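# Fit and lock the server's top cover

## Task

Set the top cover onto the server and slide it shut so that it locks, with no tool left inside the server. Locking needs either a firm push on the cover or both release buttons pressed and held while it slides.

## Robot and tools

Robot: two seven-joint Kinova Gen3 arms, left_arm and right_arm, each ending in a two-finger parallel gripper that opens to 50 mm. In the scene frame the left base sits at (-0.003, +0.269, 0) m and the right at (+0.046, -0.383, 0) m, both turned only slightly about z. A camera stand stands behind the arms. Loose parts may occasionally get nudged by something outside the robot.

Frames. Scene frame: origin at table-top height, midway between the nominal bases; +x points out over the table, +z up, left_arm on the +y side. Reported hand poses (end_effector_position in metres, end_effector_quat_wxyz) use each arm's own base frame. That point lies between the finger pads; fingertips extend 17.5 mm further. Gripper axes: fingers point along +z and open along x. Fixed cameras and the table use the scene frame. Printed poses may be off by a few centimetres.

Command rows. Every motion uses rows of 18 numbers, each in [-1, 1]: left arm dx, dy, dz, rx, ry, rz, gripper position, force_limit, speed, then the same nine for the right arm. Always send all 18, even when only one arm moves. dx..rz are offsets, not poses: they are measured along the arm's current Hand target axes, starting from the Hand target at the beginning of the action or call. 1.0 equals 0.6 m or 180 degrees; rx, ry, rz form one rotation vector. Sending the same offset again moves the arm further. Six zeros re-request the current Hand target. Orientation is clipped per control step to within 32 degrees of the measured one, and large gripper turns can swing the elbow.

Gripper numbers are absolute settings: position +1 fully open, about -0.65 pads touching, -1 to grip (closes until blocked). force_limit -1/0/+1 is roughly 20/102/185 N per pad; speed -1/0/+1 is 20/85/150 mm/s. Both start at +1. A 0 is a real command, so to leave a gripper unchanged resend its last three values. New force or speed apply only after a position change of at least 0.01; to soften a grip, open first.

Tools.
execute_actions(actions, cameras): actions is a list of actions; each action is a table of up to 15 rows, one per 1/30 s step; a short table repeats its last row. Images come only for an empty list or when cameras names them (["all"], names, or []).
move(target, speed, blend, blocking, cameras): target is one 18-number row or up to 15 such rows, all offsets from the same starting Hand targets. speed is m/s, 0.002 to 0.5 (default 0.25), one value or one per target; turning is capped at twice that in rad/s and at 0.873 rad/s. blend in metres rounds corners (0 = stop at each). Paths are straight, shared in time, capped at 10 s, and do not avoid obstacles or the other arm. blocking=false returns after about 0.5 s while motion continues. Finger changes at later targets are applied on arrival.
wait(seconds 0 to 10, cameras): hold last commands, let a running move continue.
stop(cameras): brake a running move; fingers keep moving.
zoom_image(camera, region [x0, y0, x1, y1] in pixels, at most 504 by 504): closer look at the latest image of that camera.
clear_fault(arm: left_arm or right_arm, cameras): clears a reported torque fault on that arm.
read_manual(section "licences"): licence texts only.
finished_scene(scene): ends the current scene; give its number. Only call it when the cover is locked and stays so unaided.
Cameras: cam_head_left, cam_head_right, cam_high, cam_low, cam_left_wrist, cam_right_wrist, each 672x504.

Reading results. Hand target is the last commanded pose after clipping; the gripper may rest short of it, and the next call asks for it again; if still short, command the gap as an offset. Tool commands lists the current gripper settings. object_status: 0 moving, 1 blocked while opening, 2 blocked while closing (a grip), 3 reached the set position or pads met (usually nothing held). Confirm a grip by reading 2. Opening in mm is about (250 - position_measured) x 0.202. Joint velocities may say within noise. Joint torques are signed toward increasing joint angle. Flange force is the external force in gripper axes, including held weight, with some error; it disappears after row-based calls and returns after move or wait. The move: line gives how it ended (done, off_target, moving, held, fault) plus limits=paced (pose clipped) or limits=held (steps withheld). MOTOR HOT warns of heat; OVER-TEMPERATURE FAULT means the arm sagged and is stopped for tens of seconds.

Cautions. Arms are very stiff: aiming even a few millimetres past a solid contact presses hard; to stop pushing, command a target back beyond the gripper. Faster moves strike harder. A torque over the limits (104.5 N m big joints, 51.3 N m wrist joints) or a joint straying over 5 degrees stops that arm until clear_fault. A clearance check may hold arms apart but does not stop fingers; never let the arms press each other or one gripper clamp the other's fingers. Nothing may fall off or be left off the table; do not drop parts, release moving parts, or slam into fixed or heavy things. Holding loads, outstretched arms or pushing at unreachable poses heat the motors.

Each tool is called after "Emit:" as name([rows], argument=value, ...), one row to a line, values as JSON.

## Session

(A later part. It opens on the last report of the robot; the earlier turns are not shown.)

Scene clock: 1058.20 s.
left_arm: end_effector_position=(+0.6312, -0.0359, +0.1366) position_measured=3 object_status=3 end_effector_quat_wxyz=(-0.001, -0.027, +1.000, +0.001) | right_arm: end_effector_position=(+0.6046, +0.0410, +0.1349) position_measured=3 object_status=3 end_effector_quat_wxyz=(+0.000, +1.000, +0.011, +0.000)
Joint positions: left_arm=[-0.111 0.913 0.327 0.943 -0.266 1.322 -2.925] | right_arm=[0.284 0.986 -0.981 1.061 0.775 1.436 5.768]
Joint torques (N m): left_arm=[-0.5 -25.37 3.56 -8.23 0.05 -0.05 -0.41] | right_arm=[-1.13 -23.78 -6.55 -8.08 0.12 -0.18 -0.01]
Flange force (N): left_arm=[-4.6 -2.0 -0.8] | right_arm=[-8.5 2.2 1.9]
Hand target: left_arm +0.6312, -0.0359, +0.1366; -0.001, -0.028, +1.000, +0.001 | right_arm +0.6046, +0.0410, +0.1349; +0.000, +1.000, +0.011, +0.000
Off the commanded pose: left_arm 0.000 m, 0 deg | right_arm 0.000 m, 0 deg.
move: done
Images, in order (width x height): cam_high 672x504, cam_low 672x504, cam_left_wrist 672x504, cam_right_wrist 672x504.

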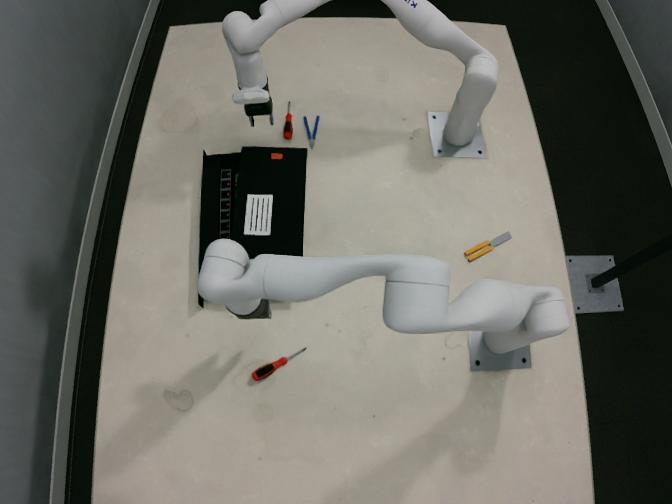

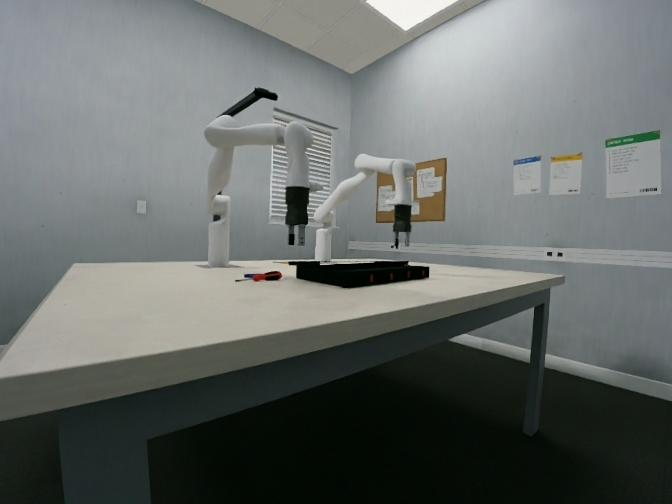

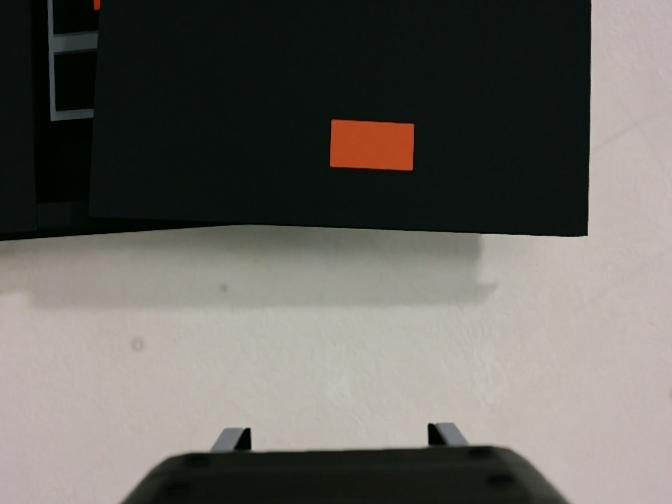

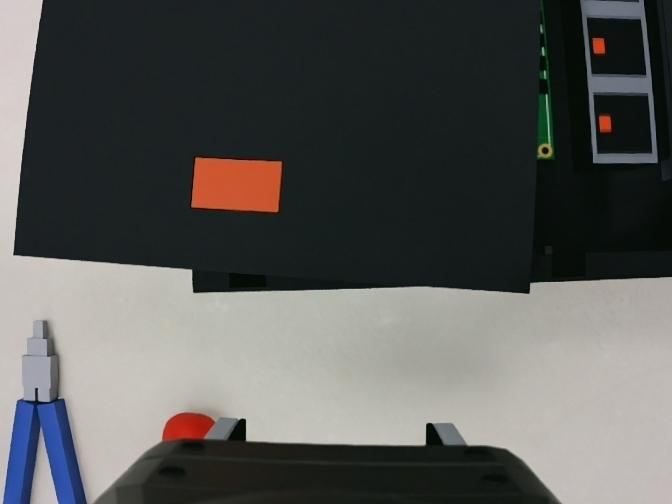

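Emit:
move([
  [0,0,0,0,0,0,1,1,1,-0.2467,-0.1288,0,0,0,0,-1,-0.5,0],
  [0,0,0,0,0,0,1,1,1,-0.2467,-0.1288,0.1373,0,0,0,-1,-0.5,0],
  [0,0,0,0,0,0,1,1,1,-0.2133,-0.1288,0.1373,0,0,0,-1,-0.5,0],
], speed=[0.2,0.12,0.03], cameras=["cam_left_wrist","cam_right_wrist"])

Emit:
move(target=[0,0,0,0,0,0,1,1,1,0.045,0,0,0,0,0,-1,-0.5,0], speed=0.03, cameras=["cam_left_wrist","cam_right_wrist","cam_high"])

Emit:
zoom_image(camera="cam_high", region=[180, 130, 340, 330])

Scene clock: 1149.67 s.
left_arm: end_effector_position=(+0.6312, -0.0359, +0.1367) position_measured=3 object_status=3 end_effector_quat_wxyz=(-0.001, -0.027, +1.000, +0.001) | right_arm: end_effector_position=(+0.4749, +0.1154, +0.0526) position_measured=252 object_status=3 end_effector_quat_wxyz=(+0.000, +1.000, +0.011, +0.000)
Joint positions: left_arm=[-0.111 0.913 0.327 0.943 -0.266 1.322 -2.926] | right_arm=[0.276 0.902 -0.976 1.653 0.841 1.06 5.339]
Joint torques (N m): left_arm=[-0.38 -25.37 3.59 -7.84 0.07 0.11 -0.24] | right_arm=[-0.99 -18.95 -6.88 -7.23 0.43 -0.59 -0.11]
Flange force (N): left_arm=[-6.5 -1.7 -1.1] | right_arm=[-5.7 3.4 -0.7]
Hand target: left_arm +0.6312, -0.0359, +0.1367; -0.001, -0.027, +1.000, +0.001 | right_arm +0.4749, +0.1154, +0.0526; +0.000, +1.000, +0.011, +0.000
Off the commanded pose: left_arm 0.000 m, 0 deg | right_arm 0.000 m, 0 deg.
move: done
Images, in order (width x height): cam_left_wrist 672x504, cam_right_wrist 672x504.

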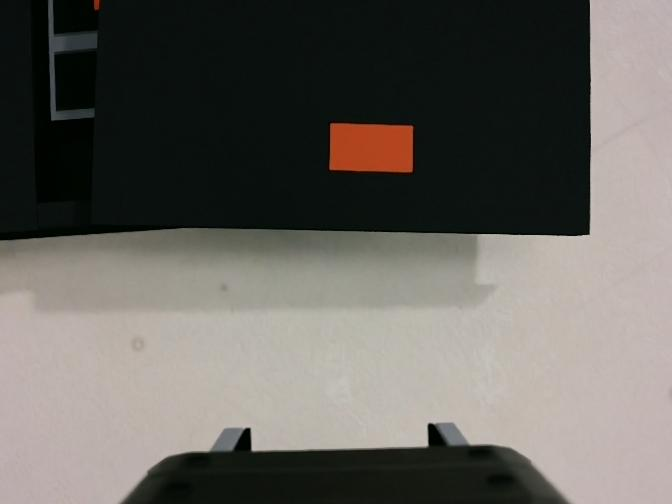

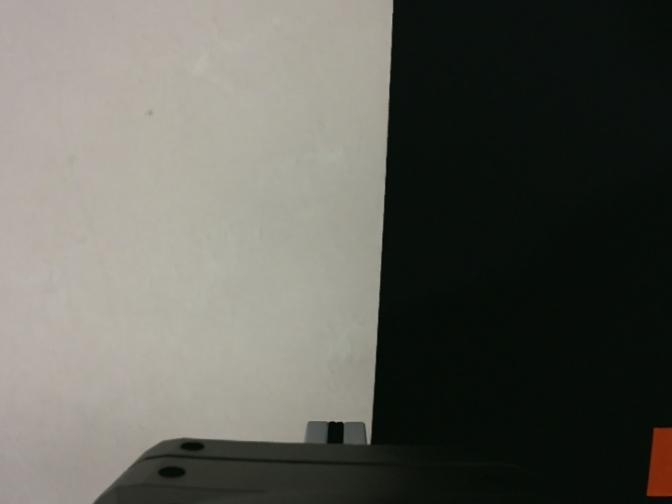

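Scene clock: 1150.93 s.
left_arm: end_effector_position=(+0.6312, -0.0359, +0.1367) position_measured=3 object_status=3 end_effector_quat_wxyz=(-0.001, -0.027, +1.000, +0.001) | right_arm: end_effector_position=(+0.5019, +0.1160, +0.0526) position_measured=252 object_status=3 end_effector_quat_wxyz=(+0.000, +1.000, +0.011, +0.000)
Joint positions: left_arm=[-0.111 0.913 0.327 0.943 -0.266 1.322 -2.926] | right_arm=[0.256 0.941 -0.967 1.553 0.839 1.107 5.392]
Joint torques (N m): left_arm=[-0.44 -25.35 3.57 -7.86 0.08 0.13 -0.28] | right_arm=[-1.16 -20.34 -7.41 -7.56 0.29 -0.67 -0.15]
Flange force (N): left_arm=[-6.2 -1.9 -1.0] | right_arm=[-6.2 3.8 0.3]
Hand target: left_arm +0.6312, -0.0359, +0.1367; -0.001, -0.027, +1.000, +0.001 | right_arm +0.5019, +0.1160, +0.0526; +0.000, +1.000, +0.011, +0.000
Off the commanded pose: left_arm 0.000 m, 0 deg | right_arm 0.000 m, 0 deg.
move: done
Images, in order (width x height): cam_high 672x504, cam_left_wrist 672x504, cam_right_wrist 672x504.

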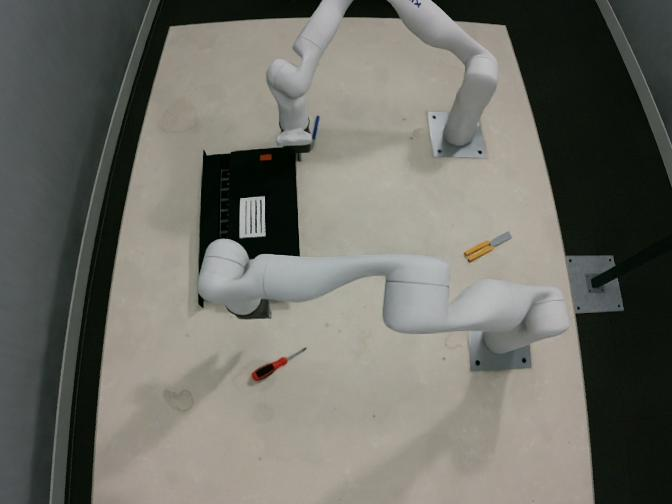

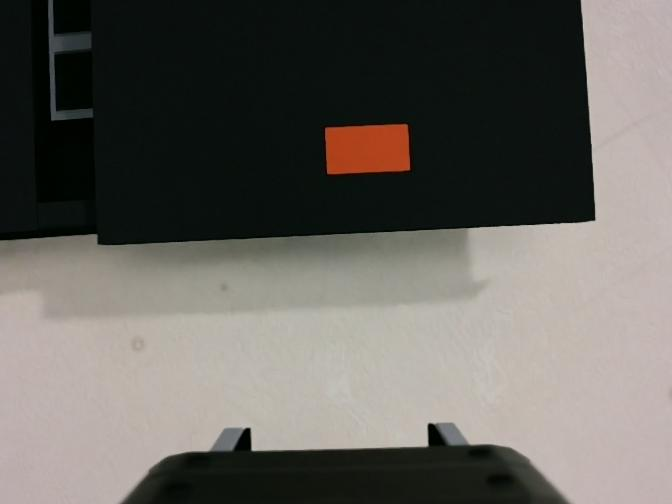

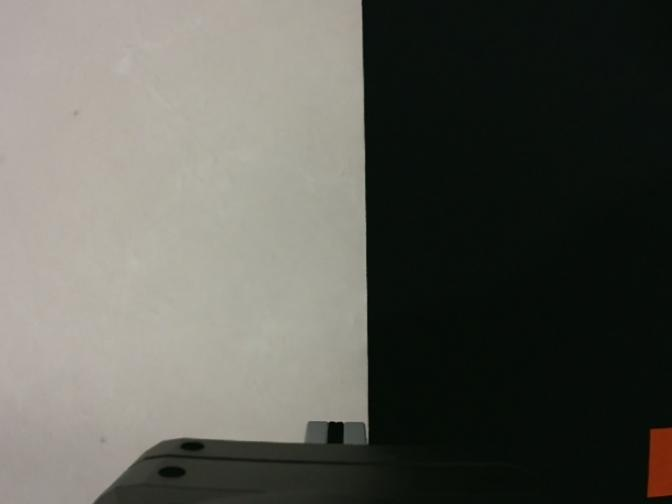

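Scaled by 2.520.

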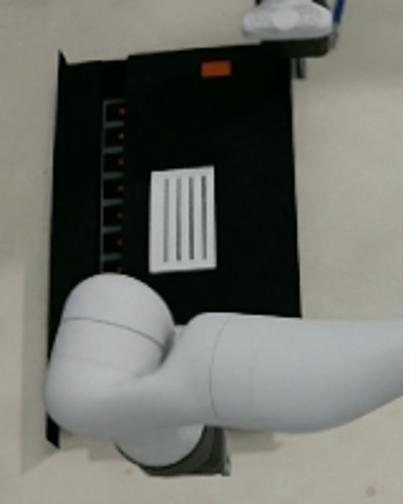

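Emit:
move([
  [0,-0.02,0.1203,0,0,-0.01,1,1,1,-0.03,0,0,0,0,0,-1,-0.5,0],
  [0,-0.0923,0.1203,0,0,-0.01,1,1,1,-0.03,0,-0.1373,0,0,0,-1,-0.5,0],
  [0,-0.1082,0.1203,0,0,-0.01,1,1,1,0.1683,0.1288,-0.1373,0,0,0,-1,-0.5,0],
], speed=[0.15,0.15,0.15], cameras=["all"])

Emit:
zoom_image(camera="cam_low", region=[290, 235, 440, 295])

Emit:
zoom_image(camera="cam_head_left", region=[280, 200, 500, 310])

Emit:
zoom_image(camera="cam_right_wrist", region=[430, 150, 672, 310])

Scene clock: 1191.23 s.
left_arm: end_effector_position=(+0.6347, -0.1006, +0.0644) position_measured=3 object_status=3 end_effector_quat_wxyz=(-0.001, -0.043, +0.999, +0.001) | right_arm: end_effector_position=(+0.6046, +0.0410, +0.1349) position_measured=252 object_status=3 end_effector_quat_wxyz=(+0.000, +1.000, +0.011, +0.000)
Joint positions: left_arm=[-0.001 1.008 0.301 0.979 -0.274 1.19 -2.787] | right_arm=[0.285 0.986 -0.983 1.061 0.776 1.437 5.767]
Joint torques (N m): left_arm=[-0.31 -26.13 3.77 -7.4 0.14 0.03 -0.22] | right_arm=[-1.09 -23.69 -6.54 -8.19 0.11 -0.28 -0.19]
Flange force (N): left_arm=[-6.3 -2.5 -0.4] | right_arm=[-8.6 2.4 1.7]
Hand target: left_arm +0.6347, -0.1006, +0.0644; -0.001, -0.043, +0.999, +0.001 | right_arm +0.6046, +0.0410, +0.1349; +0.000, +1.000, +0.011, +0.000
Off the commanded pose: left_arm 0.000 m, 0 deg | right_arm 0.000 m, 0 deg.
move: done

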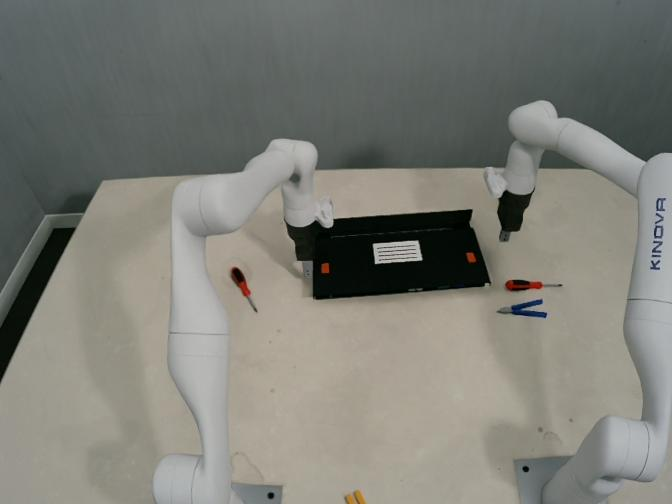

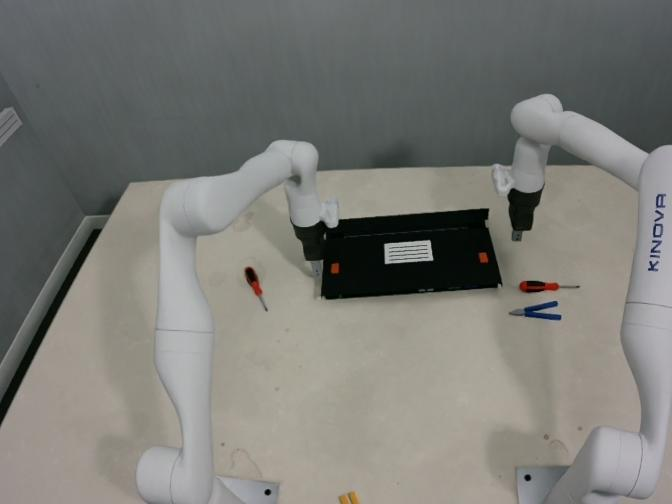

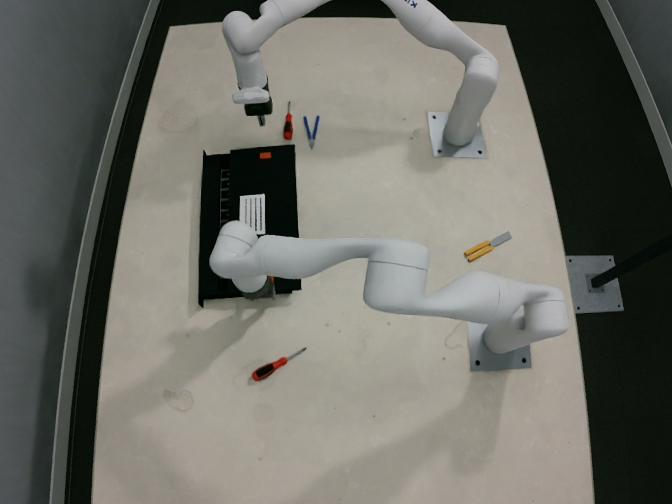

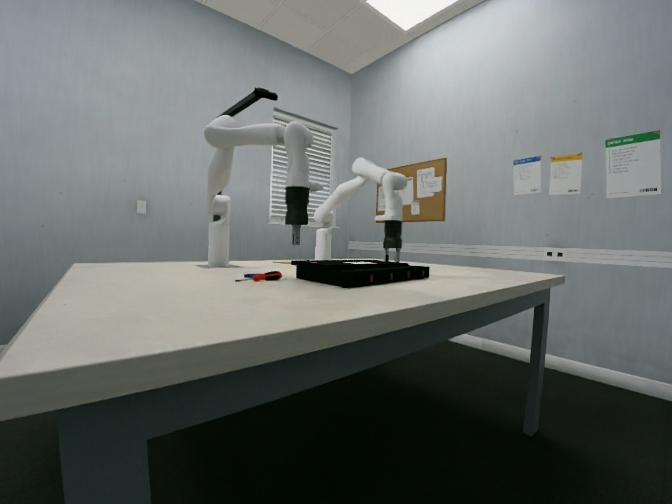

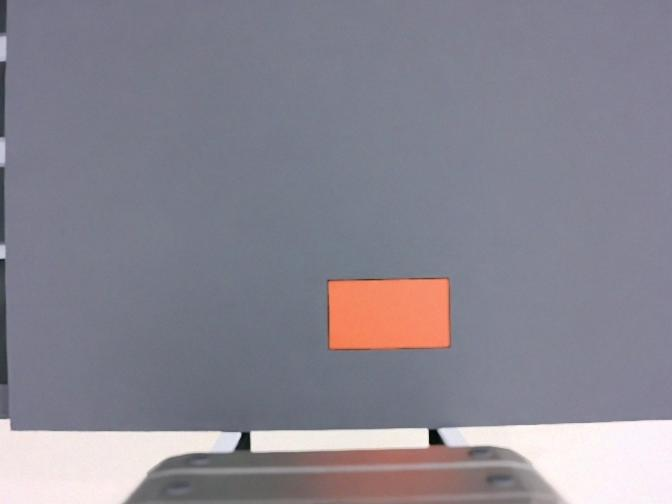

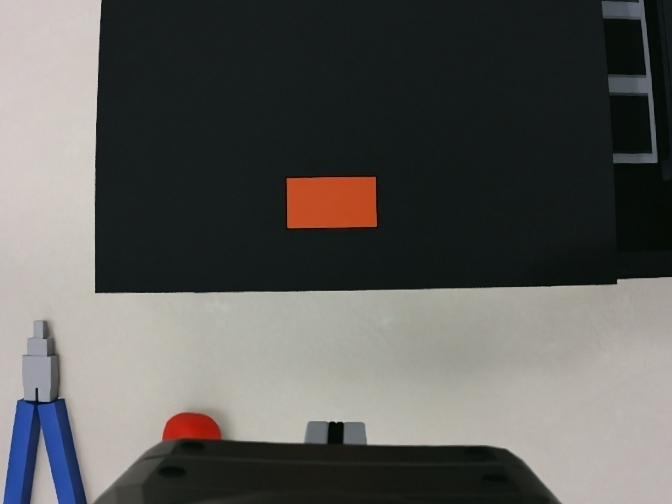

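Scaled by 3.360.

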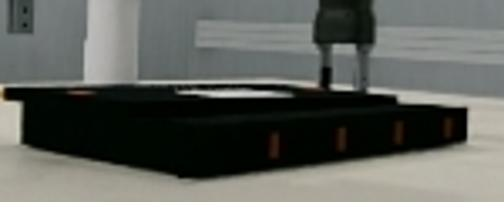

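Scaled by 2.291.

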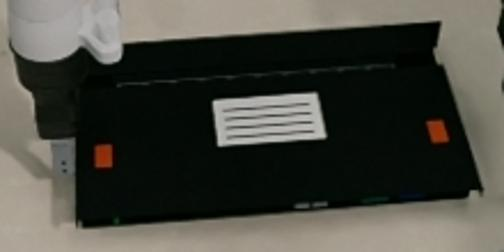

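Scaled by 2.083.

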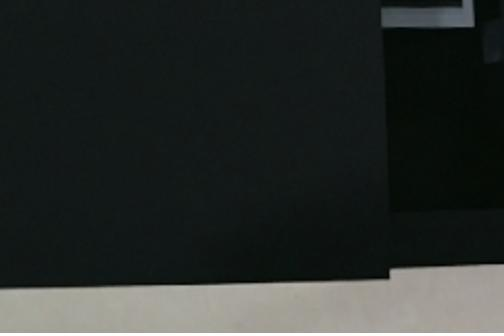

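Emit:
move([
  [0,0.025,0,0,0,0,1,1,1,0,0,0,0,0,-0.0092,-1,-0.5,0],
  [0,0.025,-0.0927,0,0,0,-1,-0.5,1,-0.1988,-0.1052,0,0,0,-0.0092,-1,-0.5,0],
  [0.213,-0.0517,-0.0927,0,0,0,-1,-0.5,1,-0.1988,-0.1052,0.05,0,0,-0.0092,-1,-0.5,0],
  [0.213,-0.0517,0.0148,0,0,0,-1,-0.5,1,-0.1988,-0.1052,0.1323,0,0,-0.0092,-1,-0.5,0],
], speed=[0.1,0.2,0.2,0.12], cameras=["cam_left_wrist","cam_right_wrist"])

Scene clock: 1237.17 s.
left_arm: end_effector_position=(+0.5101, -0.1426, +0.0557) position_measured=252 object_status=3 end_effector_quat_wxyz=(-0.001, -0.043, +0.999, +0.001) | right_arm: end_effector_position=(+0.4840, +0.1014, +0.0556) position_measured=252 object_status=3 end_effector_quat_wxyz=(+0.000, +1.000, +0.025, +0.000)
Joint positions: left_arm=[0.052 0.779 0.297 1.522 -0.271 0.882 -2.614] | right_arm=[0.305 0.909 -0.984 1.629 0.841 1.08 5.408]
Joint torques (N m): left_arm=[-0.43 -21.23 3.48 -6.24 0.04 0.04 -0.27] | right_arm=[-1.1 -19.08 -6.97 -6.99 0.09 -0.18 -0.06]
Flange force (N): left_arm=[-2.5 -2.4 0.3] | right_arm=[-5.9 3.2 0.4]
Hand target: left_arm +0.5101, -0.1426, +0.0556; -0.001, -0.043, +0.999, +0.001 | right_arm +0.4840, +0.1014, +0.0556; +0.000, +1.000, +0.025, +0.000
Off the commanded pose: left_arm 0.000 m, 0 deg | right_arm 0.000 m, 0 deg.
move: done
Images, in order (width x height): cam_left_wrist 672x504, cam_right_wrist 672x504.

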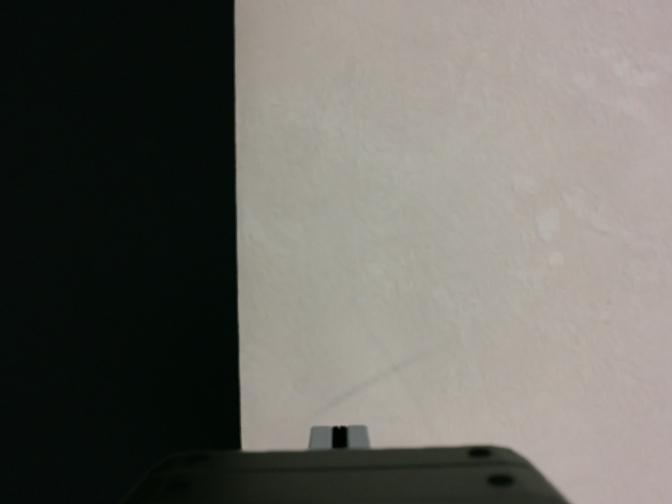

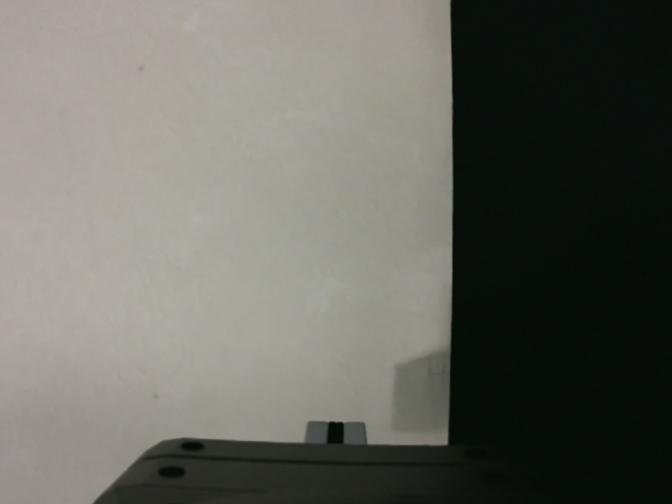

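Emit:
move(target=[-0.0483,0,0,0,0,0,-1,-0.5,1,0.0528,0,0,0,0,0,-1,-0.5,0], speed=0.04, cameras=["all"])

Emit:
zoom_image(camera="cam_low", region=[290, 235, 440, 295])

Emit:
zoom_image(camera="cam_head_left", region=[280, 200, 500, 310])

Emit:
zoom_image(camera="cam_high", region=[180, 130, 340, 330])

Scene clock: 1255.97 s.
left_arm: end_effector_position=(+0.5389, -0.1401, +0.0556) position_measured=252 object_status=3 end_effector_quat_wxyz=(-0.001, -0.043, +0.999, +0.001) | right_arm: end_effector_position=(+0.5156, +0.1030, +0.0556) position_measured=252 object_status=3 end_effector_quat_wxyz=(+0.000, +1.000, +0.025, +0.000)
Joint positions: left_arm=[0.046 0.83 0.299 1.41 -0.273 0.944 -2.641] | right_arm=[0.277 0.955 -0.973 1.508 0.839 1.135 5.468]
Joint torques (N m): left_arm=[-0.92 -22.65 3.14 -6.81 -0.17 -0.2 -0.29] | right_arm=[-1.12 -20.69 -7.46 -7.62 0.3 -0.56 -0.13]
Flange force (N): left_arm=[-2.8 -3.4 0.0] | right_arm=[-6.9 3.3 0.5]
Hand target: left_arm +0.5389, -0.1401, +0.0556; -0.001, -0.043, +0.999, +0.001 | right_arm +0.5156, +0.1030, +0.0556; +0.000, +1.000, +0.025, +0.000
Off the commanded pose: left_arm 0.000 m, 0 deg | right_arm 0.000 m, 0 deg.
move: done

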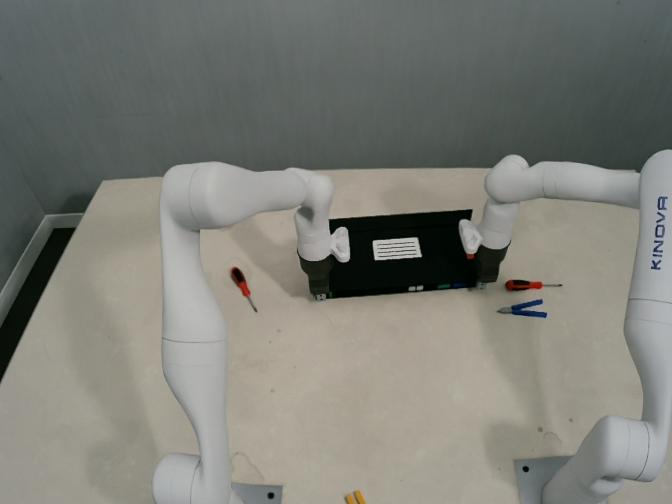

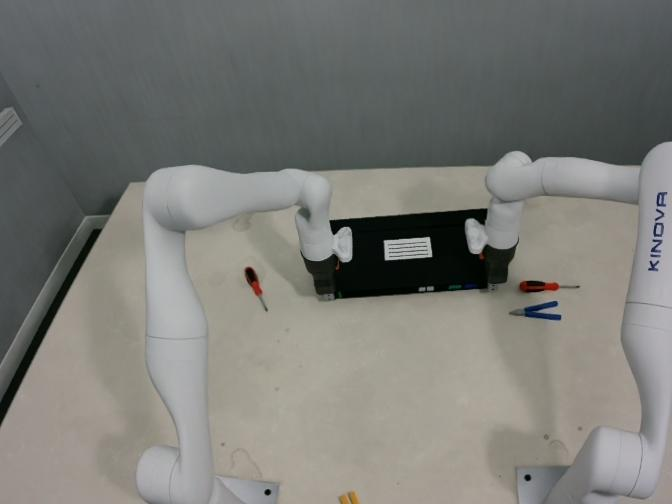

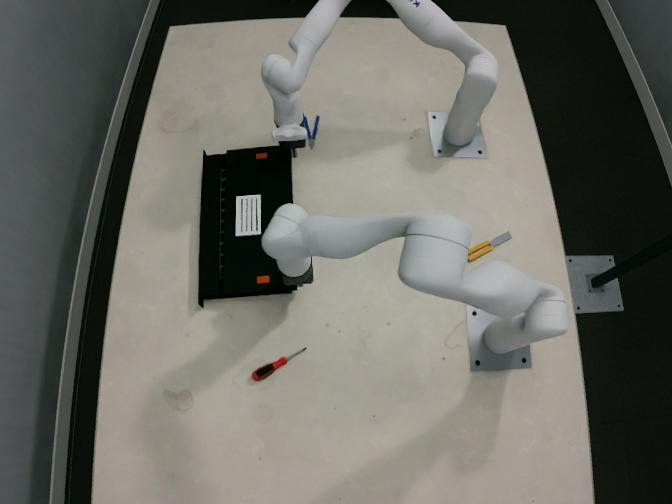

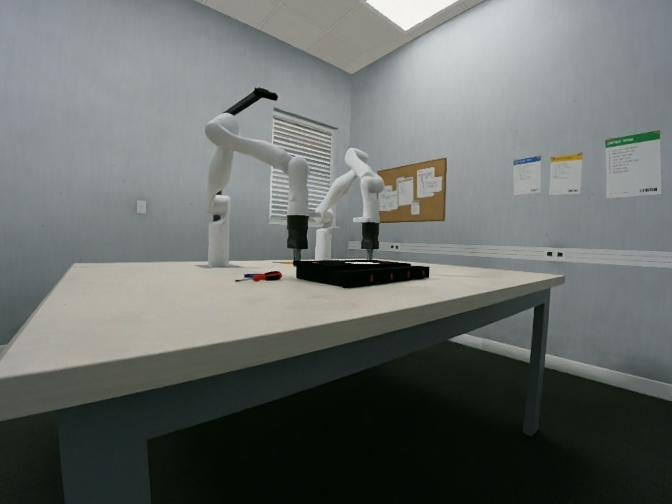

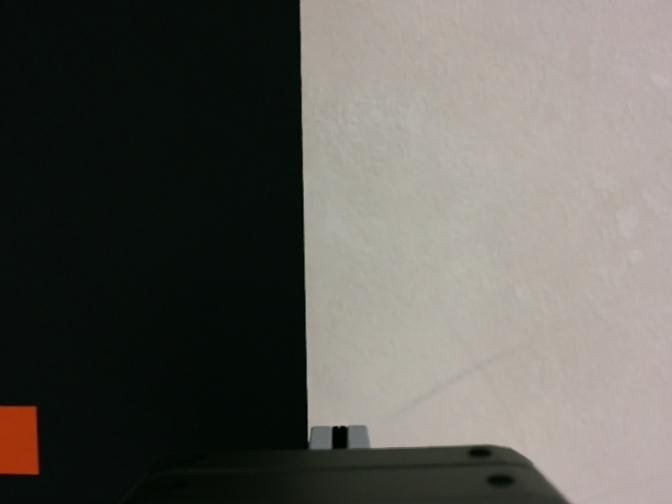

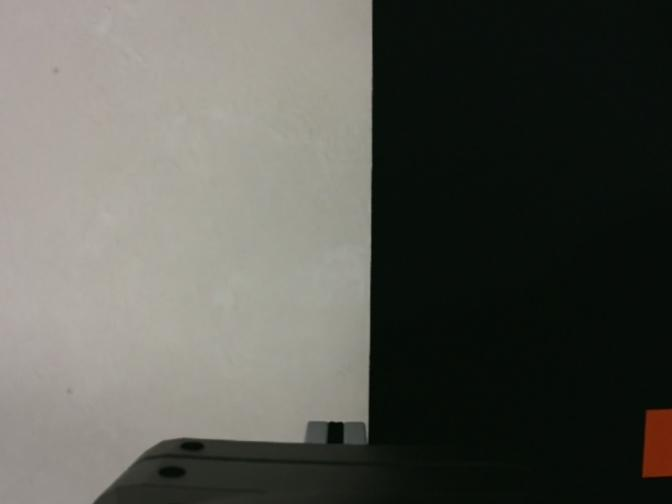

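Scaled by 3.360.

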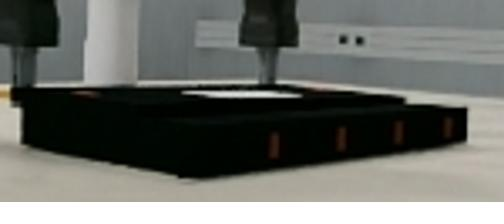

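Scaled by 2.291.

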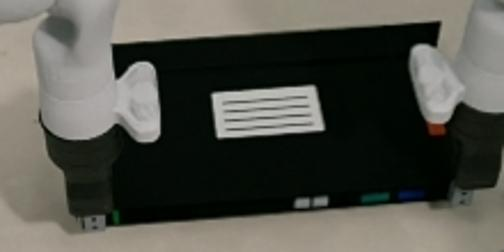

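Scaled by 2.520.

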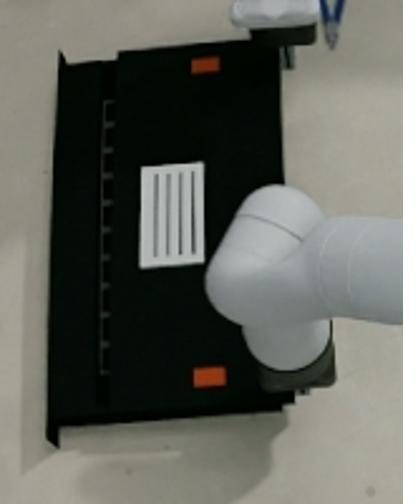

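Emit:
zoom_image(camera="cam_high", region=[195, 140, 305, 180])

Emit:
zoom_image(camera="cam_high", region=[195, 275, 305, 315])

Emit:
zoom_image(camera="cam_low", region=[285, 250, 385, 295])

Emit:
zoom_image(camera="cam_low", region=[370, 250, 440, 290])

Scaled by 4.582.

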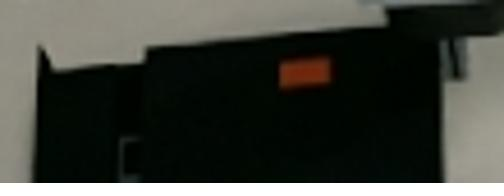

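Scaled by 4.582.

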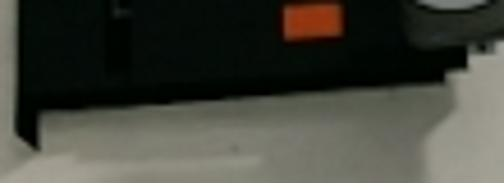

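Scaled by 5.040.

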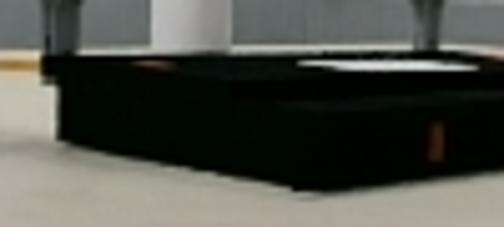

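Scaled by 7.200.

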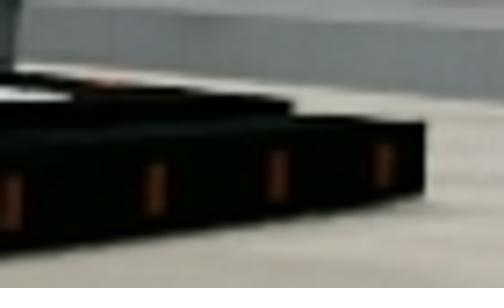

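Emit:
move([
  [0.0083,0,0,0,0,0,-1,-0.5,1,-0.03,0,0,0,0,0,-1,-0.5,0],
  [0.0083,0,0,0,0,0,-1,-0.5,1,-0.03,0,-0.125,0,0,0,1,-0.5,1],
  [0.0083,0,0,0,0,0,-1,-0.5,1,0.1735,0.0904,-0.125,0,0,0,1,-0.5,1],
  [0.0083,0,0,0,0,0,-1,-0.5,1,0.1735,0.0904,-0.0148,0,0,0,1,-0.5,1],
  [0.0083,0,0,0,0,0,-1,-0.5,1,0.1735,0.0608,-0.0148,0,0,0,1,-0.5,1],
], speed=[0.1,0.15,0.2,0.12,0.05], blend=[0.008,0,0.01,0.005,0], cameras=["cam_right_wrist"])

Emit:
zoom_image(camera="cam_right_wrist", region=[472, 330, 672, 480])

Scene clock: 1332.20 s.
left_arm: end_effector_position=(+0.5340, -0.1405, +0.0556) position_measured=252 object_status=3 end_effector_quat_wxyz=(-0.001, -0.043, +0.999, +0.001) | right_arm: end_effector_position=(+0.6214, +0.0718, +0.0644) position_measured=3 object_status=3 end_effector_quat_wxyz=(+0.000, +1.000, +0.026, +0.000)
Joint positions: left_arm=[0.047 0.821 0.299 1.43 -0.273 0.933 -2.637] | right_arm=[0.212 1.1 -0.944 1.047 0.834 1.344 5.743]
Joint torques (N m): left_arm=[-0.41 -22.27 3.65 -6.4 0.03 0.08 -0.21] | right_arm=[-1.17 -24.93 -6.69 -7.56 0.11 -0.19 -0.2]
Flange force (N): left_arm=[-3.3 -2.5 0.3] | right_arm=[-8.3 2.6 0.9]
Hand target: left_arm +0.5340, -0.1405, +0.0556; -0.001, -0.043, +0.999, +0.001 | right_arm +0.6214, +0.0719, +0.0644; +0.000, +1.000, +0.026, +0.000
Off the commanded pose: left_arm 0.000 m, 0 deg | right_arm 0.000 m, 0 deg.
move: done
Images, in order (width x height): cam_right_wrist 672x504.

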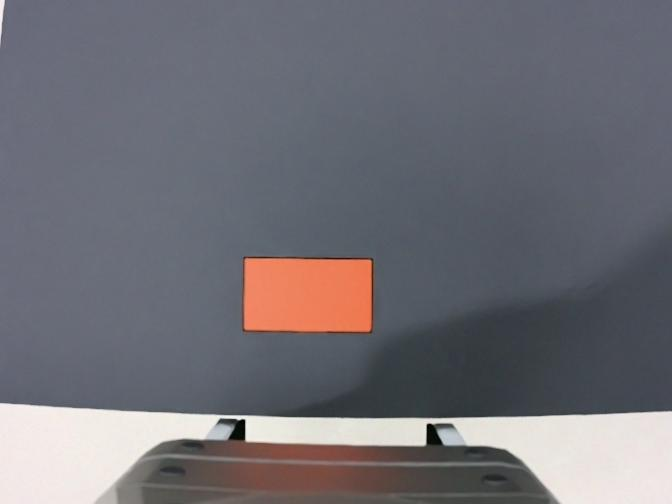

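Scaled by 2.520.

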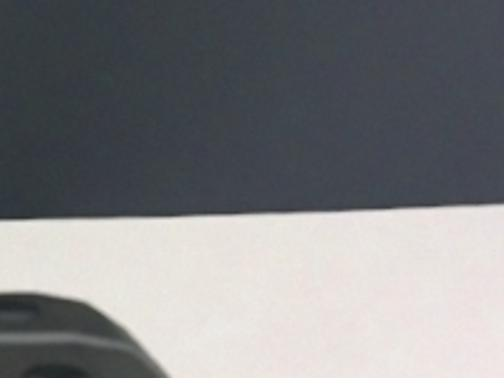

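Emit:
move(target=[0,0,0,0,0,0,-1,-0.5,1,0,-0.0113,0,0,0,0,1,-0.5,1], speed=0.02, cameras=["cam_right_wrist","cam_high","cam_low"])

Emit:
zoom_image(camera="cam_high", region=[195, 140, 305, 180])

Emit:
zoom_image(camera="cam_high", region=[195, 275, 305, 315])

Scene clock: 1350.73 s.
left_arm: end_effector_position=(+0.5340, -0.1405, +0.0556) position_measured=252 object_status=3 end_effector_quat_wxyz=(-0.001, -0.043, +0.999, +0.001) | right_arm: end_effector_position=(+0.6211, +0.0786, +0.0644) position_measured=3 object_status=3 end_effector_quat_wxyz=(+0.000, +1.000, +0.026, +0.000)
Joint positions: left_arm=[0.047 0.821 0.299 1.43 -0.273 0.933 -2.637] | right_arm=[0.2 1.101 -0.943 1.044 0.834 1.344 5.733]
Joint torques (N m): left_arm=[-0.41 -22.27 3.6 -6.39 0.09 0.06 -0.31] | right_arm=[-1.94 -25.16 -7.44 -7.71 -0.27 -0.66 -0.13]
Flange force (N): left_arm=[-3.3 -2.7 0.3] | right_arm=[-8.9 3.9 1.2]
Hand target: left_arm +0.5340, -0.1405, +0.0556; -0.001, -0.043, +0.999, +0.001 | right_arm +0.6211, +0.0786, +0.0644; +0.000, +1.000, +0.026, +0.000
Off the commanded pose: left_arm 0.000 m, 0 deg | right_arm 0.000 m, 0 deg.
move: done
Images, in order (width x height): cam_high 672x504, cam_low 672x504, cam_right_wrist 672x504.

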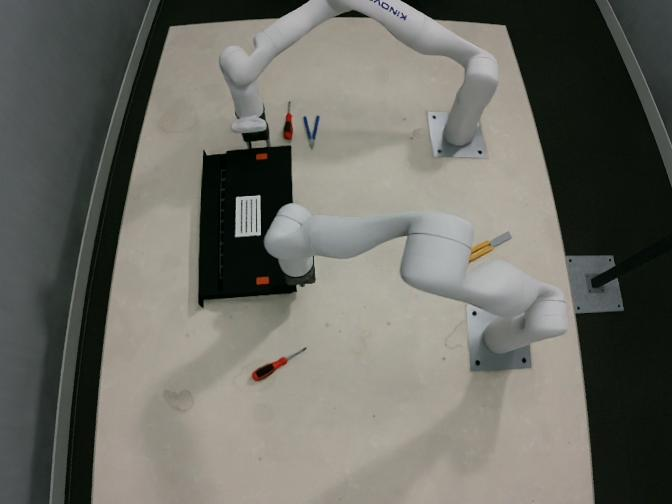

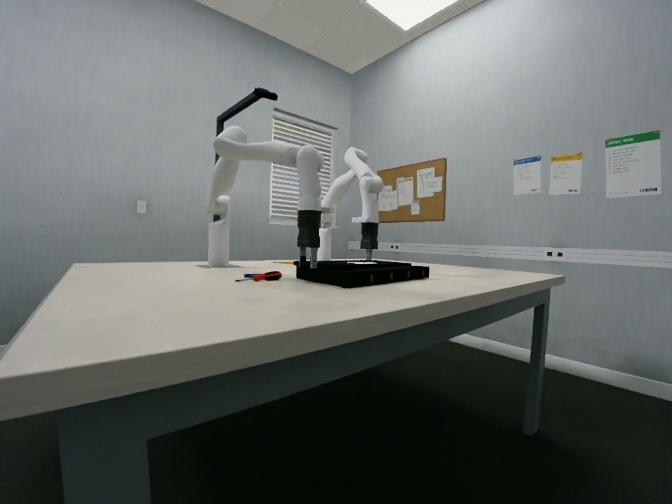

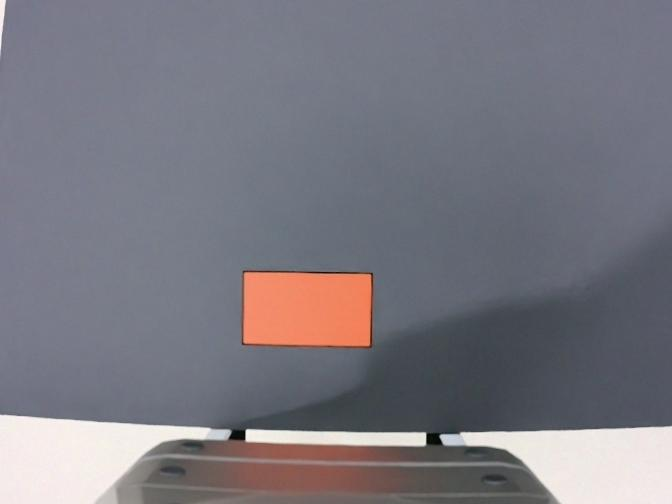

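Scaled by 4.582.

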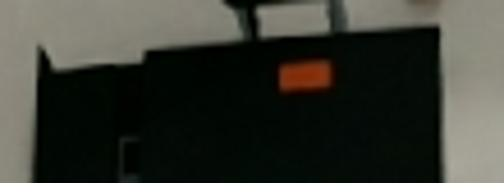

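Scaled by 4.582.

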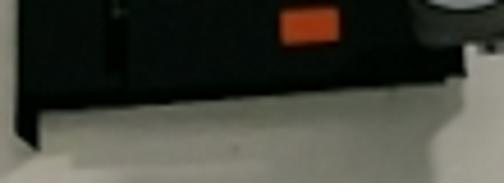

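Emit:
move([
  [0,0,0,0,0,0,-1,-0.5,1,0,0.0333,0,0,0,0,1,-0.5,1],
  [0,0,0,0,0,0,-1,-0.5,1,0,0.0333,-0.1093,0,0,0,-1,-0.5,1],
  [0,0,0,0,0,0,-1,-0.5,1,-0.2067,-0.0515,-0.1093,0,0,0,-1,-0.5,1],
  [0,0,0,0,0,0,-1,-0.5,1,-0.2067,-0.0515,0.0147,0,0,0,-1,-0.5,1],
  [-0.0167,0,0,0,0,0,-1,-0.5,1,-0.165,-0.0515,0.0147,0,0,0,-1,-0.5,1],
], speed=[0.1,0.15,0.2,0.12,0.04], blend=[0.008,0,0.01,0,0])

Emit:
move(target=[-0.008,0,0,0,0,0,-1,-0.5,1,0.008,0,0,0,0,0,-1,-0.5,1], speed=0.02, cameras=["cam_left_wrist","cam_right_wrist","cam_high","cam_low"])

Emit:
zoom_image(camera="cam_high", region=[180, 130, 340, 330])

Emit:
zoom_image(camera="cam_low", region=[290, 235, 440, 295])

Scene clock: 1372.90 s.
left_arm: end_effector_position=(+0.5439, -0.1396, +0.0556) position_measured=252 object_status=3 end_effector_quat_wxyz=(-0.001, -0.043, +0.999, +0.001) | right_arm: end_effector_position=(+0.5206, +0.1045, +0.0556) position_measured=252 object_status=3 end_effector_quat_wxyz=(+0.000, +1.000, +0.026, +0.000)
Joint positions: left_arm=[0.045 0.84 0.299 1.389 -0.273 0.955 -2.646] | right_arm=[0.269 0.962 -0.971 1.487 0.839 1.145 5.476]
Joint torques (N m): left_arm=[-0.52 -22.66 3.53 -6.62 0.05 -0.04 -0.26] | right_arm=[-1.26 -20.87 -7.45 -7.76 0.29 -0.63 -0.12]
Flange force (N): left_arm=[-3.2 -2.7 0.1] | right_arm=[-7.5 3.6 0.3]
Hand target: left_arm +0.5439, -0.1396, +0.0556; -0.001, -0.043, +0.999, +0.001 | right_arm +0.5206, +0.1045, +0.0556; +0.000, +1.000, +0.026, +0.000
Off the commanded pose: left_arm 0.000 m, 0 deg | right_arm 0.000 m, 0 deg.
move: done

Scene clock: 1373.67 s.
left_arm: end_effector_position=(+0.5487, -0.1392, +0.0556) position_measured=252 object_status=3 end_effector_quat_wxyz=(-0.001, -0.043, +0.999, +0.001) | right_arm: end_effector_position=(+0.5254, +0.1047, +0.0556) position_measured=252 object_status=3 end_effector_quat_wxyz=(+0.000, +1.000, +0.025, +0.000)
Joint positions: left_arm=[0.044 0.848 0.299 1.37 -0.274 0.965 -2.651] | right_arm=[0.265 0.969 -0.969 1.468 0.839 1.153 5.485]
Joint torques (N m): left_arm=[-0.5 -22.78 3.51 -6.54 -0.02 -0.11 -0.25] | right_arm=[-0.95 -20.91 -7.08 -7.58 0.41 -0.51 -0.09]
Flange force (N): left_arm=[-3.9 -2.8 -0.4] | right_arm=[-7.1 2.9 -0.2]
Hand target: left_arm +0.5487, -0.1392, +0.0556; -0.001, -0.043, +0.999, +0.001 | right_arm +0.5254, +0.1047, +0.0556; +0.000, +1.000, +0.025, +0.000
Off the commanded pose: left_arm 0.000 m, 0 deg | right_arm 0.000 m, 0 deg.
move: done
Images, in order (width x height): cam_high 672x504, cam_low 672x504, cam_left_wrist 672x504, cam_right_wrist 672x504.

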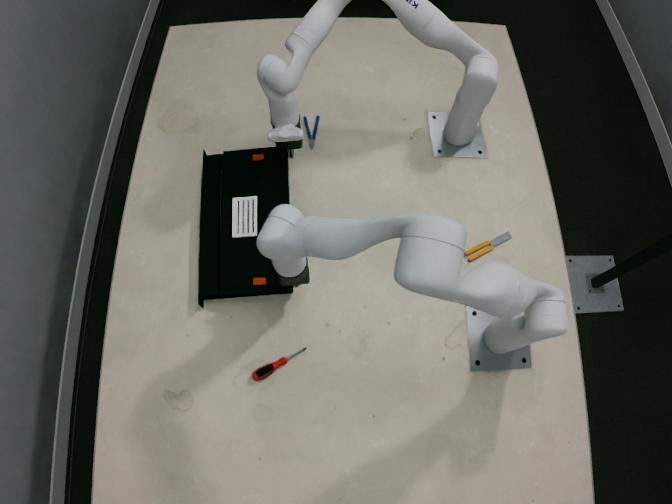

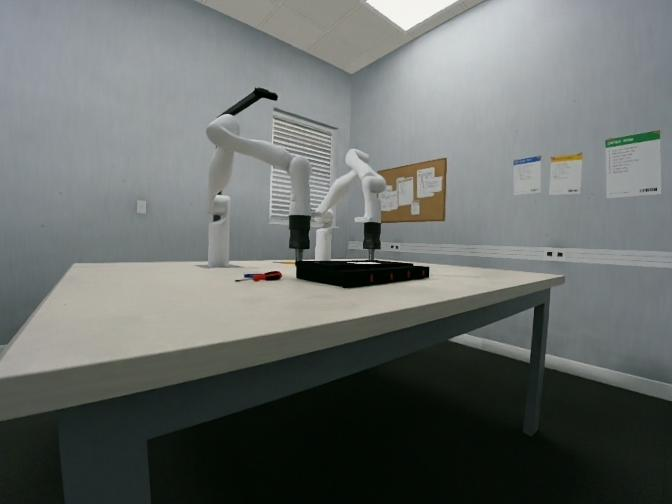

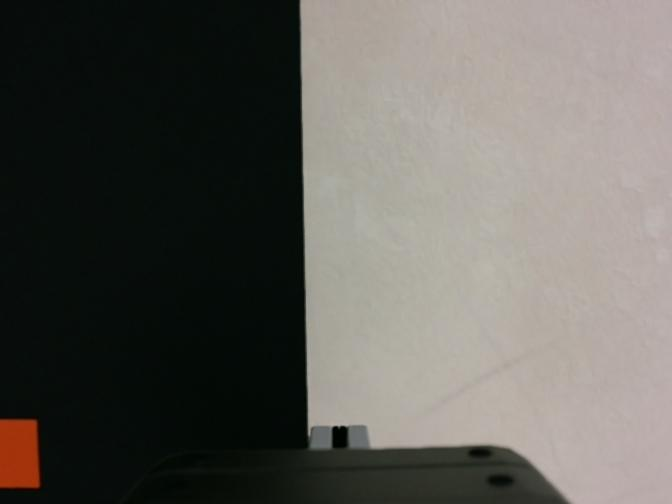

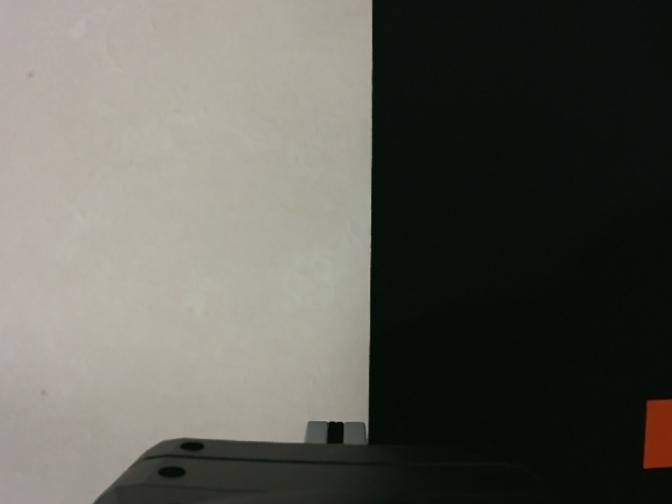

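Scaled by 2.520.

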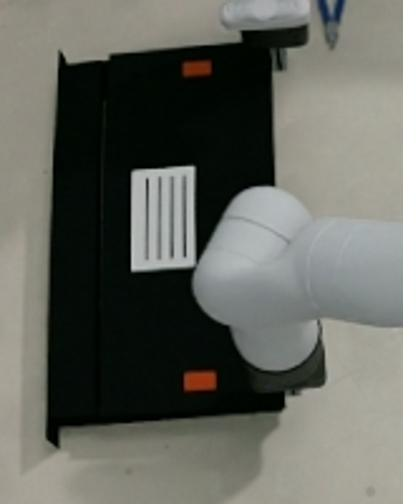

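Scaled by 3.360.

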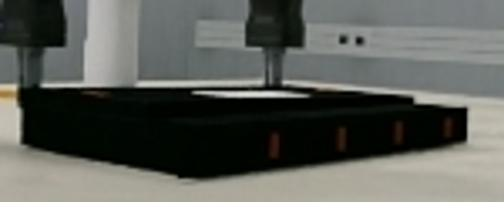

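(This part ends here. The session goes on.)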